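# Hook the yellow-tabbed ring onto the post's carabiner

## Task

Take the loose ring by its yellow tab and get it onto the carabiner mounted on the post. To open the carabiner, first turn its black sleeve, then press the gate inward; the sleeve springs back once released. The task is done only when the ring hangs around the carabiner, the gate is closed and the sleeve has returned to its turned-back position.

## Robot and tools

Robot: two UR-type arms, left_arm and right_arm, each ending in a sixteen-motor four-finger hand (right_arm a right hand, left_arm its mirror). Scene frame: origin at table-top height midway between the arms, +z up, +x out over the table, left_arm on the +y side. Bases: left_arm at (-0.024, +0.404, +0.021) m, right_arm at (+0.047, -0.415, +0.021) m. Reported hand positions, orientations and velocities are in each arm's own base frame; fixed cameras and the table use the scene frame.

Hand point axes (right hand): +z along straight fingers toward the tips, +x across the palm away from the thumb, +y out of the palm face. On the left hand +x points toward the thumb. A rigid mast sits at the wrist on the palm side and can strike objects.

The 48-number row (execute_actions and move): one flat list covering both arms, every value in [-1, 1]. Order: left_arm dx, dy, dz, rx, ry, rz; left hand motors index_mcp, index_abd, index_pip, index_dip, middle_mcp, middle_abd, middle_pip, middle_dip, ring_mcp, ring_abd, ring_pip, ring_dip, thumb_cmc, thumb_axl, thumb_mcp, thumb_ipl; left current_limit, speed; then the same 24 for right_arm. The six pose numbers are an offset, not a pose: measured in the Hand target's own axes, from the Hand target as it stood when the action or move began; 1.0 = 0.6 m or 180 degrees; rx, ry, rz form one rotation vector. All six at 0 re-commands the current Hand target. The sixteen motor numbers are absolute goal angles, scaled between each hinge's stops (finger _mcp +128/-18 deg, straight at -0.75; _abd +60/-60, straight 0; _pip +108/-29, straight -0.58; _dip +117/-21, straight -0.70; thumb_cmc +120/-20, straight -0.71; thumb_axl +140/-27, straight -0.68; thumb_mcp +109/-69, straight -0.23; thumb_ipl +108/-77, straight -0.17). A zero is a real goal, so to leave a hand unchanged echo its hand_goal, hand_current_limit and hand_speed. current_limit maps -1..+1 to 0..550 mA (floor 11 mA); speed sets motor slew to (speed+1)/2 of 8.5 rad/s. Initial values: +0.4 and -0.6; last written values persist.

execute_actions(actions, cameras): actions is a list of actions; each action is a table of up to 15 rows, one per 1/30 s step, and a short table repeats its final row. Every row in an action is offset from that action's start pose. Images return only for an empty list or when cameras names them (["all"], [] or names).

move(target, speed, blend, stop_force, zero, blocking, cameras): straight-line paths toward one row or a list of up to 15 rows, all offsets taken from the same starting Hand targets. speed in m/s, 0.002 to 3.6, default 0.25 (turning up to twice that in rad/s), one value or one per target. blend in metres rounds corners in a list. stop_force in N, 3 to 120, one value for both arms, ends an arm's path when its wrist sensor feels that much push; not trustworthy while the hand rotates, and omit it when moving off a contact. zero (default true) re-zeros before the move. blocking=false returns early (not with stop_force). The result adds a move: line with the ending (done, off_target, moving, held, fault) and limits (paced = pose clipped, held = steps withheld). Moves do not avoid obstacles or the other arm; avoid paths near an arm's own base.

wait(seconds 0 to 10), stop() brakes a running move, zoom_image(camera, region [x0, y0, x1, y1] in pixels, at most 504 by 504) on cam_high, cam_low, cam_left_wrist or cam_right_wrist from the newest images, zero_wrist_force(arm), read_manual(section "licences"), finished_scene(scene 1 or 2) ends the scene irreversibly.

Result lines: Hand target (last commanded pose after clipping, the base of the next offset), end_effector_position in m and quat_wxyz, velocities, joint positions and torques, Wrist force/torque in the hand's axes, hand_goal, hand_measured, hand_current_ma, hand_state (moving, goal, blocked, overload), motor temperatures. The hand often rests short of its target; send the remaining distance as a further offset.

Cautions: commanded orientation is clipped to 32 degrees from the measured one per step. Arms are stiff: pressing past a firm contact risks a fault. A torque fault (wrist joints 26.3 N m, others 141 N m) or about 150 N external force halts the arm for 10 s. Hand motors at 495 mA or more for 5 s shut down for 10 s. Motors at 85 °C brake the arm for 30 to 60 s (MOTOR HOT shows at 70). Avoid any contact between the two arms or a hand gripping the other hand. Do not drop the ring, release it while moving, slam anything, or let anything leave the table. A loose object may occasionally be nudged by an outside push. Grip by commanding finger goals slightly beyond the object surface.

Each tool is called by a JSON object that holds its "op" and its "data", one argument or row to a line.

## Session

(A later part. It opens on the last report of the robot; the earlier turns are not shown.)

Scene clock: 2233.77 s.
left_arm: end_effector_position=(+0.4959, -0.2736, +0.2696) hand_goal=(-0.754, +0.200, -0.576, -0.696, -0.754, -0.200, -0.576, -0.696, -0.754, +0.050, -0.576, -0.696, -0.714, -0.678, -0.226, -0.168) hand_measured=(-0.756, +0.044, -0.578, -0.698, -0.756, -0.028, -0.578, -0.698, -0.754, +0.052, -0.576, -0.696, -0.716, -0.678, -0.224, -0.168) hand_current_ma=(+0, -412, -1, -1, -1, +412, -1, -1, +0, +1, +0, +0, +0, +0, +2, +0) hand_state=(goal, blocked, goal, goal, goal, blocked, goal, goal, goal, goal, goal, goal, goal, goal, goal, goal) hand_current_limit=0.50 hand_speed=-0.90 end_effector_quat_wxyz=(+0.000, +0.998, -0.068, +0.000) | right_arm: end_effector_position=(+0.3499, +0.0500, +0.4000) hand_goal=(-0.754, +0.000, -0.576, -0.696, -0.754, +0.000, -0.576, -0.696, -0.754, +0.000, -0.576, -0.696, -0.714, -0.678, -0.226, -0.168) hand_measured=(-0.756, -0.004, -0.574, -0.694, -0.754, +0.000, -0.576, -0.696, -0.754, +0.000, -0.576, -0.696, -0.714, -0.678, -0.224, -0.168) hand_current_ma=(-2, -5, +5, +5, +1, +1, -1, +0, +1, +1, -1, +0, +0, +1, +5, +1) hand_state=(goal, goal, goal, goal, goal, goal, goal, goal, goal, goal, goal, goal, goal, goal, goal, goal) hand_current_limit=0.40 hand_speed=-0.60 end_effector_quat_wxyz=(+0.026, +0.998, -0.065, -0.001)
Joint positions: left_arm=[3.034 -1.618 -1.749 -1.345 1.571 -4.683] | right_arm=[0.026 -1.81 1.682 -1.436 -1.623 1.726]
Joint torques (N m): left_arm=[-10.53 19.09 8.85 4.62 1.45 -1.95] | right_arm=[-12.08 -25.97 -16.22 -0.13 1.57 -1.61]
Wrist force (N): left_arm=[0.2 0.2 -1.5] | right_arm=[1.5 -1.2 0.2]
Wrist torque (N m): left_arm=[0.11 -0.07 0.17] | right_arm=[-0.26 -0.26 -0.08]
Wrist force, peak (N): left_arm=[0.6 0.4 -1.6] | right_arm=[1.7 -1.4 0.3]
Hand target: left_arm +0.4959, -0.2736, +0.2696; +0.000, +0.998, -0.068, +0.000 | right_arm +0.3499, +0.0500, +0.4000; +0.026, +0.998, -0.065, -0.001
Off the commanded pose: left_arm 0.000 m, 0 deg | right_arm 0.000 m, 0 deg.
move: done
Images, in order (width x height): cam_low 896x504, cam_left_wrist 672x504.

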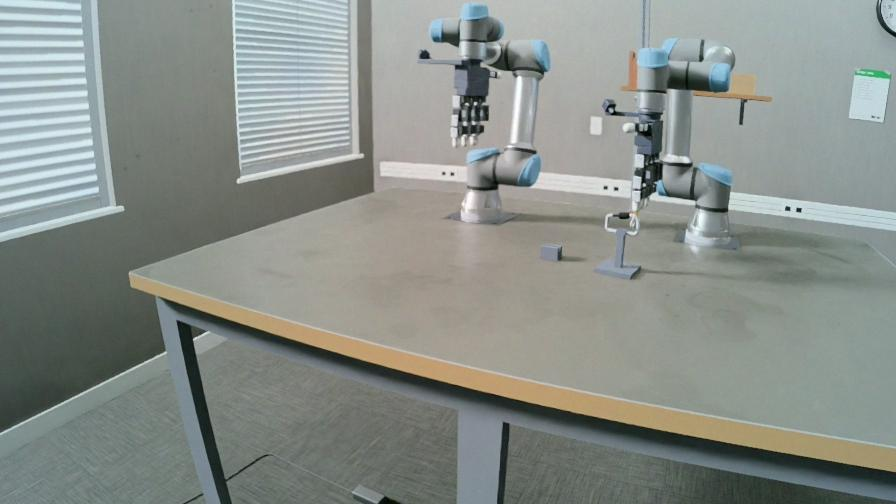

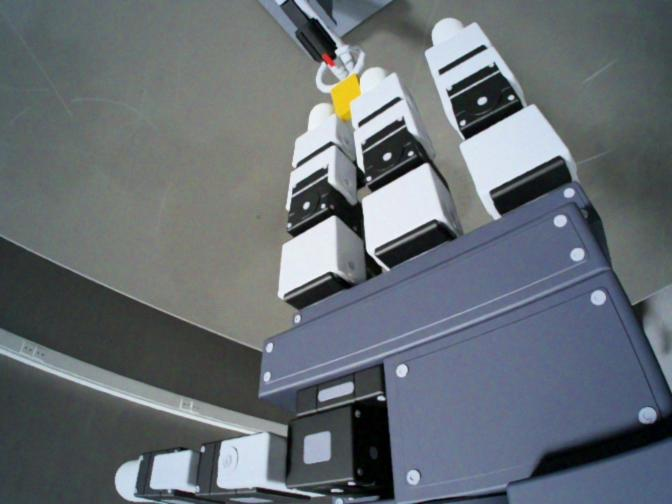

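{"op": "move", "data": {
  "target": [0,0,0.0083,0,0,0,-0.754,0.2,-0.576,-0.696,-0.754,-0.2,-0.576,-0.696,-0.754,0.05,-0.576,-0.696,-0.714,-0.678,-0.226,-0.168,0.5,-0.9,0,0,0,0,0,0,-0.754,0,-0.576,-0.696,-0.754,0,-0.576,-0.696,-0.754,0,-0.576,-0.696,-0.714,-0.678,-0.226,-0.168,0.4,-0.6],
  "speed": 0.01,
  "stop_force": 3
}}

{"op": "zoom_image", "data": {
  "camera": "cam_low",
  "region": [600, 180, 660, 240]
}}

Scene clock: 2241.63 s.
left_arm: end_effector_position=(+0.4959, -0.2736, +0.2685) hand_goal=(-0.754, +0.200, -0.576, -0.696, -0.754, -0.200, -0.576, -0.696, -0.754, +0.050, -0.576, -0.696, -0.714, -0.678, -0.226, -0.168) hand_measured=(-0.756, +0.044, -0.578, -0.698, -0.758, -0.028, -0.578, -0.698, -0.754, +0.052, -0.576, -0.696, -0.716, -0.678, -0.224, -0.168) hand_current_ma=(-2, -412, -1, -1, -2, +412, -1, -1, +0, +1, +0, +0, +0, +0, +2, +0) hand_state=(goal, blocked, goal, goal, goal, blocked, goal, goal, goal, goal, goal, goal, goal, goal, goal, goal) hand_current_limit=0.50 hand_speed=-0.90 end_effector_quat_wxyz=(+0.000, +0.998, -0.068, +0.000) | right_arm: end_effector_position=(+0.3499, +0.0500, +0.4000) hand_goal=(-0.754, +0.000, -0.576, -0.696, -0.754, +0.000, -0.576, -0.696, -0.754, +0.000, -0.576, -0.696, -0.714, -0.678, -0.226, -0.168) hand_measured=(-0.756, -0.004, -0.574, -0.694, -0.754, +0.000, -0.576, -0.696, -0.754, +0.000, -0.576, -0.696, -0.714, -0.678, -0.224, -0.168) hand_current_ma=(-2, -5, +5, +5, +1, +1, -1, +0, +1, +1, -1, +0, +0, +1, +5, +1) hand_state=(goal, goal, goal, goal, goal, goal, goal, goal, goal, goal, goal, goal, goal, goal, goal, goal) hand_current_limit=0.40 hand_speed=-0.60 end_effector_quat_wxyz=(+0.026, +0.998, -0.065, -0.001)
Joint positions: left_arm=[3.034 -1.619 -1.752 -1.342 1.571 -4.683] | right_arm=[0.026 -1.81 1.682 -1.436 -1.623 1.726]
Joint torques (N m): left_arm=[-9.03 31.51 34.1 0.8 -0.09 -1.85] | right_arm=[-11.68 -25.79 -17.63 -0.19 1.57 -1.7]
Wrist force (N): left_arm=[0.3 -0.2 -3.2] | right_arm=[1.6 -1.0 0.1]
Wrist torque (N m): left_arm=[0.29 -0.06 0.17] | right_arm=[-0.23 -0.28 -0.06]
Wrist force, peak (N): left_arm=[0.3 -0.9 -6.3] | right_arm=[1.6 -1.5 0.3]
Hand target: left_arm +0.4959, -0.2736, +0.2685; +0.000, +0.998, -0.068, +0.000 (not the last commanded pose) | right_arm +0.3499, +0.0500, +0.4000; +0.026, +0.998, -0.065, -0.001
Off the commanded pose: left_arm 0.004 m, 0 deg | right_arm 0.000 m, 0 deg.
move: contact (left_arm)

Scaled by 8.400 from the camera's 896x504 image, which has a finer 1280x720 frame.
This view is cut from an older image: the scene may have changed since it was taken.

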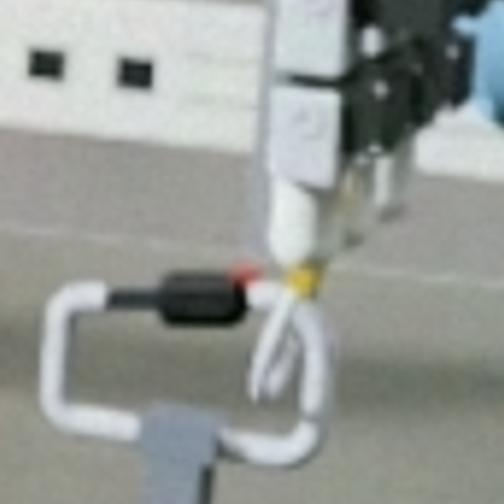

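{"op": "move", "data": {
  "target": [0,0,0,0,0,0,-0.754,-0.05,-0.576,-0.696,-0.754,0.05,-0.576,-0.696,-0.754,0.1,-0.576,-0.696,-0.714,-0.678,-0.226,-0.168,0.3,-0.95,0,0,0,0,0,0,-0.754,0,-0.576,-0.696,-0.754,0,-0.576,-0.696,-0.754,0,-0.576,-0.696,-0.714,-0.678,-0.226,-0.168,0.4,-0.6],
  "speed": 0.02,
  "cameras": ["cam_low","cam_left_wrist"]
}}

{"op": "zoom_image", "data": {
  "camera": "cam_low",
  "region": [600, 180, 660, 240]
}}

{"op": "zoom_image", "data": {
  "camera": "cam_left_wrist",
  "region": [270, 0, 400, 130]
}}

Scene clock: 2252.07 s.
left_arm: end_effector_position=(+0.4959, -0.2736, +0.2685) hand_goal=(-0.754, -0.050, -0.576, -0.696, -0.754, +0.050, -0.576, -0.696, -0.754, +0.100, -0.576, -0.696, -0.714, -0.678, -0.226, -0.168) hand_measured=(-0.756, +0.040, -0.578, -0.698, -0.758, -0.024, -0.578, -0.698, -0.754, +0.096, -0.576, -0.696, -0.716, -0.678, -0.224, -0.168) hand_current_ma=(-2, -80, -1, -1, -2, +84, -1, -1, +0, -2, +0, +0, +0, +0, +2, +0) hand_state=(goal, moving, goal, goal, goal, moving, goal, goal, goal, goal, goal, goal, goal, goal, goal, goal) hand_current_limit=0.30 hand_speed=-0.95 end_effector_quat_wxyz=(+0.000, +0.998, -0.068, +0.000) | right_arm: end_effector_position=(+0.3499, +0.0500, +0.4000) hand_goal=(-0.754, +0.000, -0.576, -0.696, -0.754, +0.000, -0.576, -0.696, -0.754, +0.000, -0.576, -0.696, -0.714, -0.678, -0.226, -0.168) hand_measured=(-0.756, -0.004, -0.574, -0.694, -0.754, +0.000, -0.576, -0.696, -0.754, +0.000, -0.576, -0.696, -0.714, -0.678, -0.224, -0.168) hand_current_ma=(-2, -5, +5, +5, +1, +1, -1, +0, +1, +1, -1, +0, +0, +1, +5, +1) hand_state=(goal, goal, goal, goal, goal, goal, goal, goal, goal, goal, goal, goal, goal, goal, goal, goal) hand_current_limit=0.40 hand_speed=-0.60 end_effector_quat_wxyz=(+0.026, +0.998, -0.065, -0.001)
Joint positions: left_arm=[3.034 -1.619 -1.752 -1.342 1.571 -4.683] | right_arm=[0.026 -1.81 1.682 -1.436 -1.623 1.726]
Joint torques (N m): left_arm=[-8.88 31.33 33.52 1.04 -0.18 -1.79] | right_arm=[-12.01 -27.21 -17.43 -0.26 1.52 -1.62]
Wrist force (N): left_arm=[0.3 -0.6 -2.8] | right_arm=[1.6 -1.2 0.1]
Wrist torque (N m): left_arm=[0.25 -0.02 0.18] | right_arm=[-0.25 -0.28 -0.07]
Wrist force, peak (N): left_arm=[0.2 -0.2 -4.6] | right_arm=[1.6 -1.5 0.3]
Hand target: left_arm +0.4959, -0.2736, +0.2685; +0.000, +0.998, -0.068, +0.000 | right_arm +0.3499, +0.0500, +0.4000; +0.026, +0.998, -0.065, -0.001
Off the commanded pose: left_arm 0.000 m, 0 deg | right_arm 0.000 m, 0 deg.
move: done
Images, in order (width x height): cam_low 896x504, cam_left_wrist 672x504.

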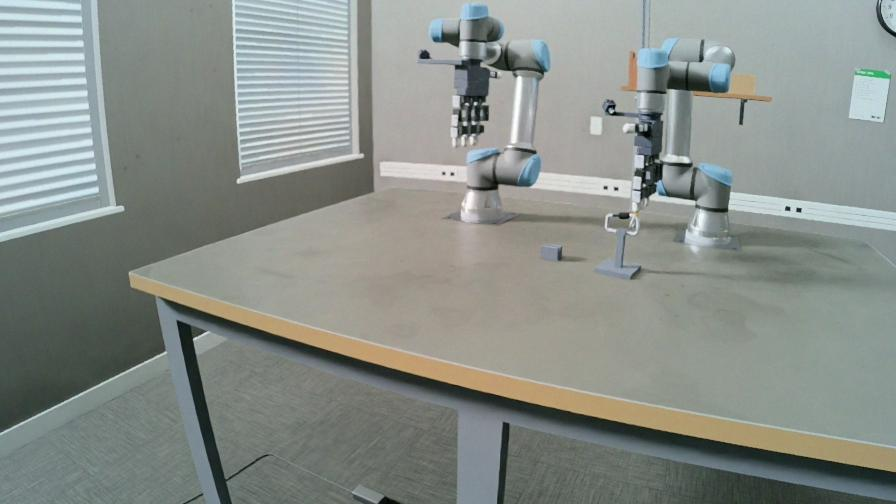

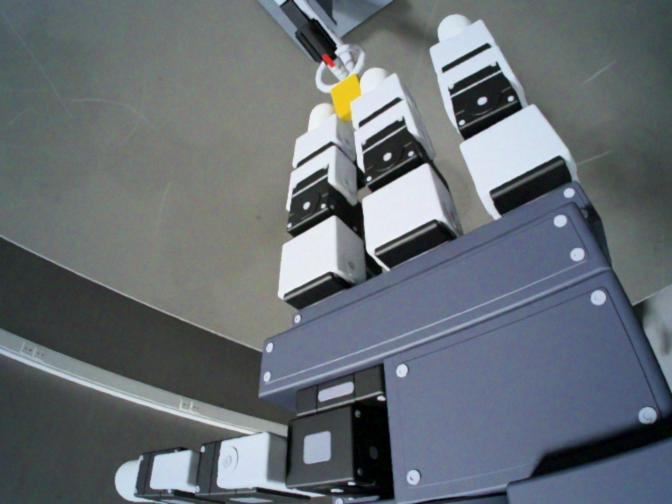

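Scaled by 8.400 from the camera's 896x504 image, which has a finer 1280x720 frame.

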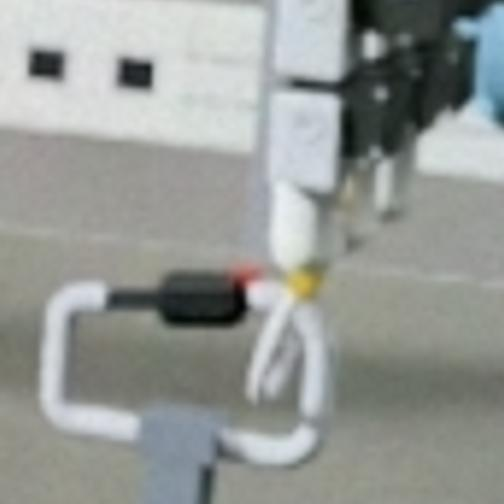

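Scaled by 3.877 from the camera's 672x504 image, which has a finer 960x720 frame.

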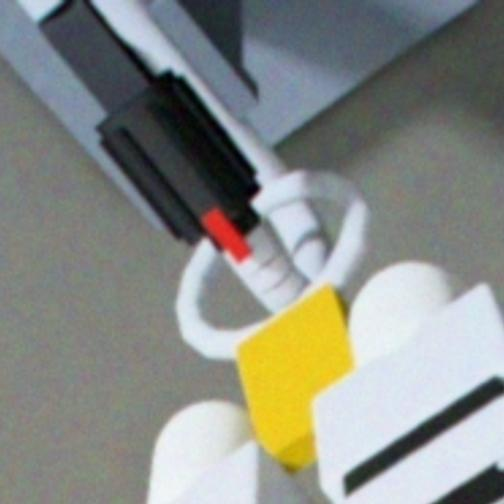

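Still opening; wait and look.

{"op": "wait", "data": {
  "seconds": 1.5,
  "cameras": ["cam_low","cam_left_wrist"]
}}

{"op": "zoom_image", "data": {
  "camera": "cam_left_wrist",
  "region": [270, 0, 400, 130]
}}

{"op": "zoom_image", "data": {
  "camera": "cam_low",
  "region": [600, 180, 660, 240]
}}

Scene clock: 2258.70 s.
left_arm: end_effector_position=(+0.4959, -0.2736, +0.2685) hand_goal=(-0.754, -0.050, -0.576, -0.696, -0.754, +0.050, -0.576, -0.696, -0.754, +0.100, -0.576, -0.696, -0.714, -0.678, -0.226, -0.168) hand_measured=(-0.756, -0.046, -0.578, -0.698, -0.756, +0.046, -0.578, -0.698, -0.754, +0.096, -0.576, -0.696, -0.716, -0.678, -0.224, -0.168) hand_current_ma=(+0, +2, -1, -1, -1, -2, -1, -1, +0, -2, +0, +0, +0, +0, +2, +0) hand_state=(goal, goal, goal, goal, goal, goal, goal, goal, goal, goal, goal, goal, goal, goal, goal, goal) hand_current_limit=0.30 hand_speed=-0.95 end_effector_quat_wxyz=(+0.000, +0.998, -0.068, +0.000) | right_arm: end_effector_position=(+0.3499, +0.0500, +0.4000) hand_goal=(-0.754, +0.000, -0.576, -0.696, -0.754, +0.000, -0.576, -0.696, -0.754, +0.000, -0.576, -0.696, -0.714, -0.678, -0.226, -0.168) hand_measured=(-0.756, -0.004, -0.574, -0.694, -0.754, +0.000, -0.576, -0.696, -0.754, +0.000, -0.576, -0.696, -0.714, -0.678, -0.224, -0.168) hand_current_ma=(-2, -5, +5, +5, +1, +1, -1, +0, +1, +1, -1, +0, +0, +1, +5, +1) hand_state=(goal, goal, goal, goal, goal, goal, goal, goal, goal, goal, goal, goal, goal, goal, goal, goal) hand_current_limit=0.40 hand_speed=-0.60 end_effector_quat_wxyz=(+0.026, +0.998, -0.065, -0.001)
Joint positions: left_arm=[3.034 -1.619 -1.752 -1.342 1.571 -4.683] | right_arm=[0.026 -1.81 1.682 -1.436 -1.623 1.726]
Joint torques (N m): left_arm=[-8.53 30.72 33.94 1.57 0.02 -1.8] | right_arm=[-10.71 -26.24 -16.95 -0.18 1.67 -1.71]
Wrist force (N): left_arm=[0.4 0.0 -1.3] | right_arm=[1.5 -1.2 0.0]
Wrist torque (N m): left_arm=[0.06 -0.07 0.20] | right_arm=[-0.25 -0.26 -0.08]
Wrist force, peak (N): left_arm=[-0.2 -0.3 -4.3] | right_arm=[1.8 -1.2 0.4]
Hand target: left_arm +0.4959, -0.2736, +0.2685; +0.000, +0.998, -0.068, +0.000 | right_arm +0.3499, +0.0500, +0.4000; +0.026, +0.998, -0.065, -0.001
Off the commanded pose: left_arm 0.000 m, 0 deg | right_arm 0.000 m, 0 deg.
wait: 1.50 s; at rest from the start
Images, in order (width x height): cam_low 896x504, cam_left_wrist 672x504.

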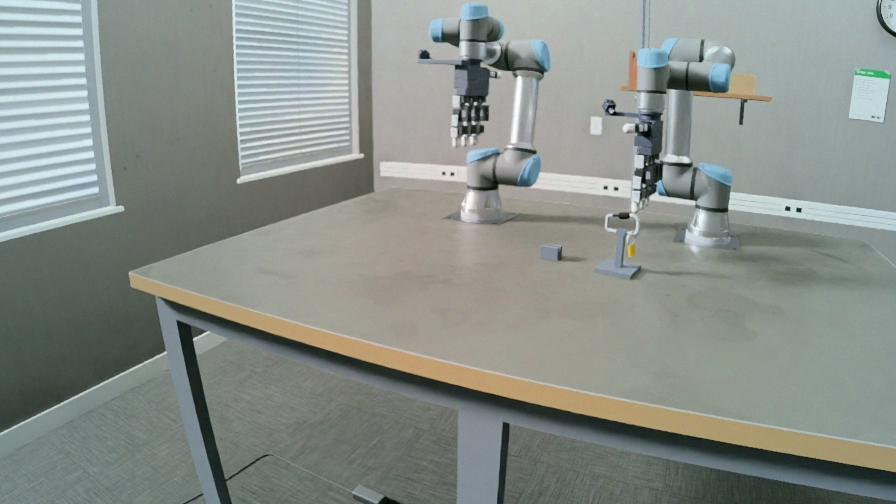

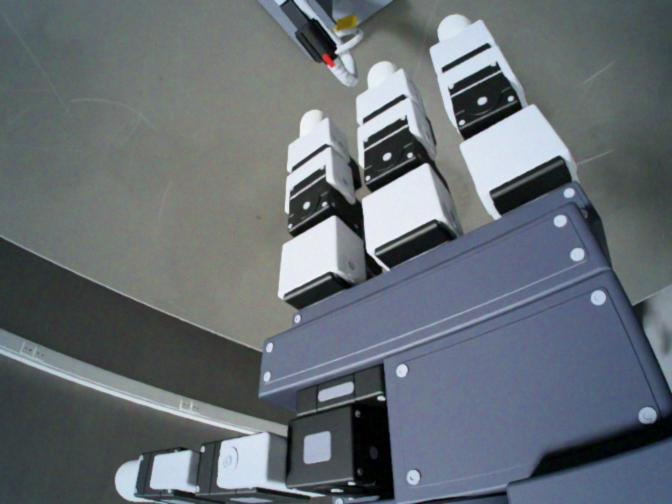

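Scaled by 3.877 from the camera's 672x504 image, which has a finer 960x720 frame.

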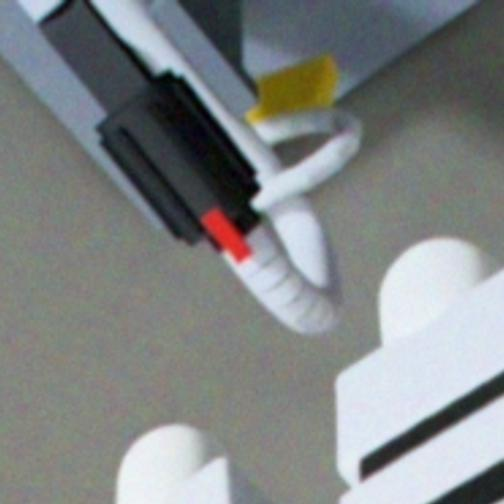

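Scaled by 8.400 from the camera's 896x504 image, which has a finer 1280x720 frame.

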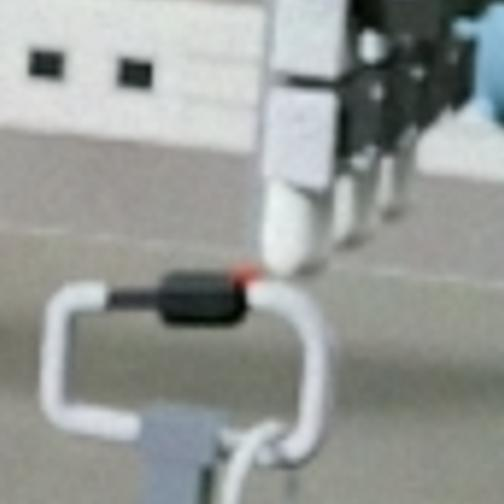

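{"op": "move", "data": {
  "target": [0,0,-0.2,0,0,0,-0.754,-0.05,-0.576,-0.696,-0.754,0.05,-0.576,-0.696,-0.754,0.1,-0.576,-0.696,-0.714,-0.678,-0.226,-0.168,0.3,-0.8,0,0,0,0,0,0,-0.754,0,-0.576,-0.696,-0.754,0,-0.576,-0.696,-0.754,0,-0.576,-0.696,-0.714,-0.678,-0.226,-0.168,0.4,-0.6],
  "speed": 0.15,
  "cameras": ["cam_low","cam_high"]
}}

{"op": "zoom_image", "data": {
  "camera": "cam_low",
  "region": [590, 200, 660, 280]
}}

{"op": "zoom_image", "data": {
  "camera": "cam_high",
  "region": [440, 190, 540, 290]
}}

Scene clock: 2270.57 s.
left_arm: end_effector_position=(+0.4959, -0.2735, +0.3884) hand_goal=(-0.754, -0.050, -0.576, -0.696, -0.754, +0.050, -0.576, -0.696, -0.754, +0.100, -0.576, -0.696, -0.714, -0.678, -0.226, -0.168) hand_measured=(-0.756, -0.046, -0.578, -0.698, -0.756, +0.046, -0.578, -0.698, -0.754, +0.096, -0.576, -0.696, -0.716, -0.678, -0.224, -0.168) hand_current_ma=(+0, +1, -1, -1, -1, -2, -1, -1, +0, -2, +0, +0, +0, +0, +2, +0) hand_state=(goal, goal, goal, goal, goal, goal, goal, goal, goal, goal, goal, goal, goal, goal, goal, goal) hand_current_limit=0.30 hand_speed=-0.80 end_effector_quat_wxyz=(+0.000, +0.998, -0.068, +0.000) | right_arm: end_effector_position=(+0.3499, +0.0500, +0.4000) hand_goal=(-0.754, +0.000, -0.576, -0.696, -0.754, +0.000, -0.576, -0.696, -0.754, +0.000, -0.576, -0.696, -0.714, -0.678, -0.226, -0.168) hand_measured=(-0.756, -0.004, -0.574, -0.694, -0.754, +0.000, -0.576, -0.696, -0.754, +0.000, -0.576, -0.696, -0.714, -0.678, -0.224, -0.168) hand_current_ma=(-2, -5, +5, +5, +1, +1, -1, +0, +1, +1, -1, +0, +0, +1, +5, +1) hand_state=(goal, goal, goal, goal, goal, goal, goal, goal, goal, goal, goal, goal, goal, goal, goal, goal) hand_current_limit=0.40 hand_speed=-0.60 end_effector_quat_wxyz=(+0.026, +0.998, -0.065, -0.001)
Joint positions: left_arm=[3.035 -1.598 -1.466 -1.649 1.571 -4.683] | right_arm=[0.026 -1.81 1.682 -1.436 -1.623 1.726]
Joint torques (N m): left_arm=[-10.14 18.38 33.9 1.13 1.82 2.09] | right_arm=[-10.07 -26.7 -16.98 -0.35 1.38 -1.62]
Wrist force (N): left_arm=[0.5 0.2 -1.7] | right_arm=[1.5 -1.2 0.4]
Wrist torque (N m): left_arm=[0.14 -0.10 0.18] | right_arm=[-0.27 -0.27 -0.07]
Wrist force, peak (N): left_arm=[0.2 0.3 -2.4] | right_arm=[1.7 -1.5 0.1]
Hand target: left_arm +0.4959, -0.2735, +0.3885; +0.000, +0.998, -0.068, +0.000 | right_arm +0.3499, +0.0500, +0.4000; +0.026, +0.998, -0.065, -0.001
Off the commanded pose: left_arm 0.000 m, 0 deg | right_arm 0.000 m, 0 deg.
move: done
Images, in order (width x height): cam_high 896x504, cam_low 896x504.

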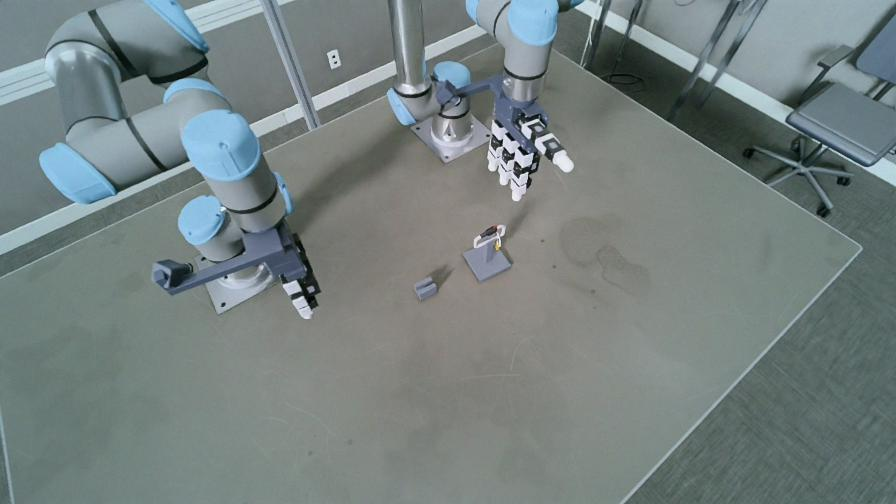

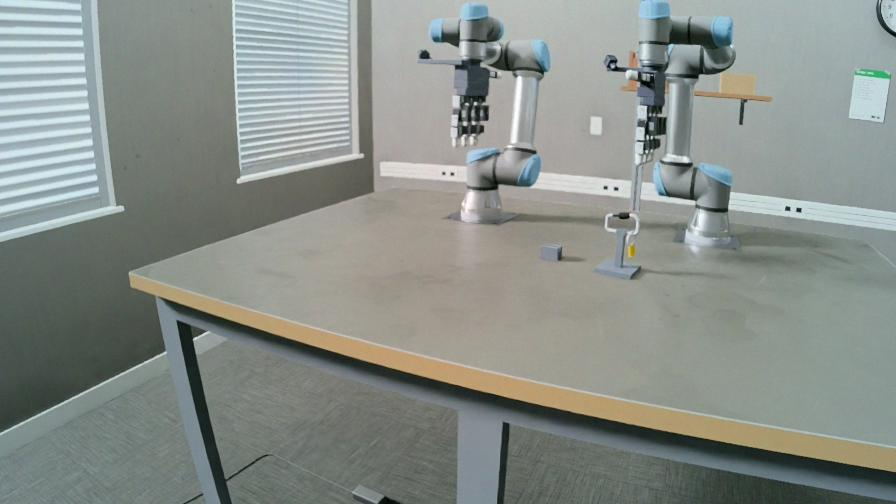

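Scaled by 6.300 from the camera's 896x504 image, which has a finer 1280x720 frame.

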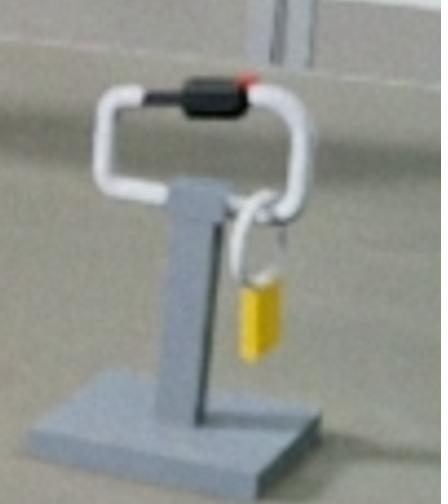

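Scaled by 5.040 from the camera's 896x504 image, which has a finer 1280x720 frame.

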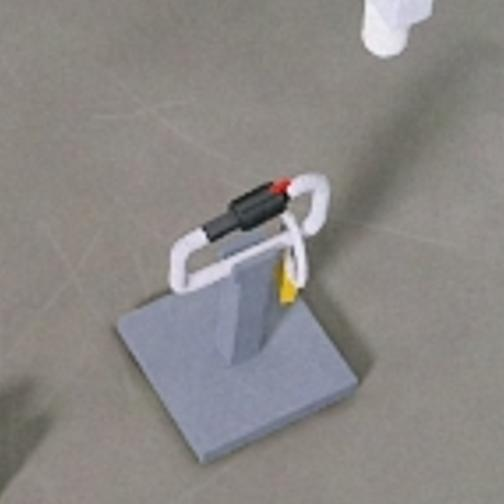

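Ring hangs on the carabiner, gate shut, sleeve turned back.

{"op": "finished_scene", "data": {
  "scene": 2
}}

The scene is finished: the task was done.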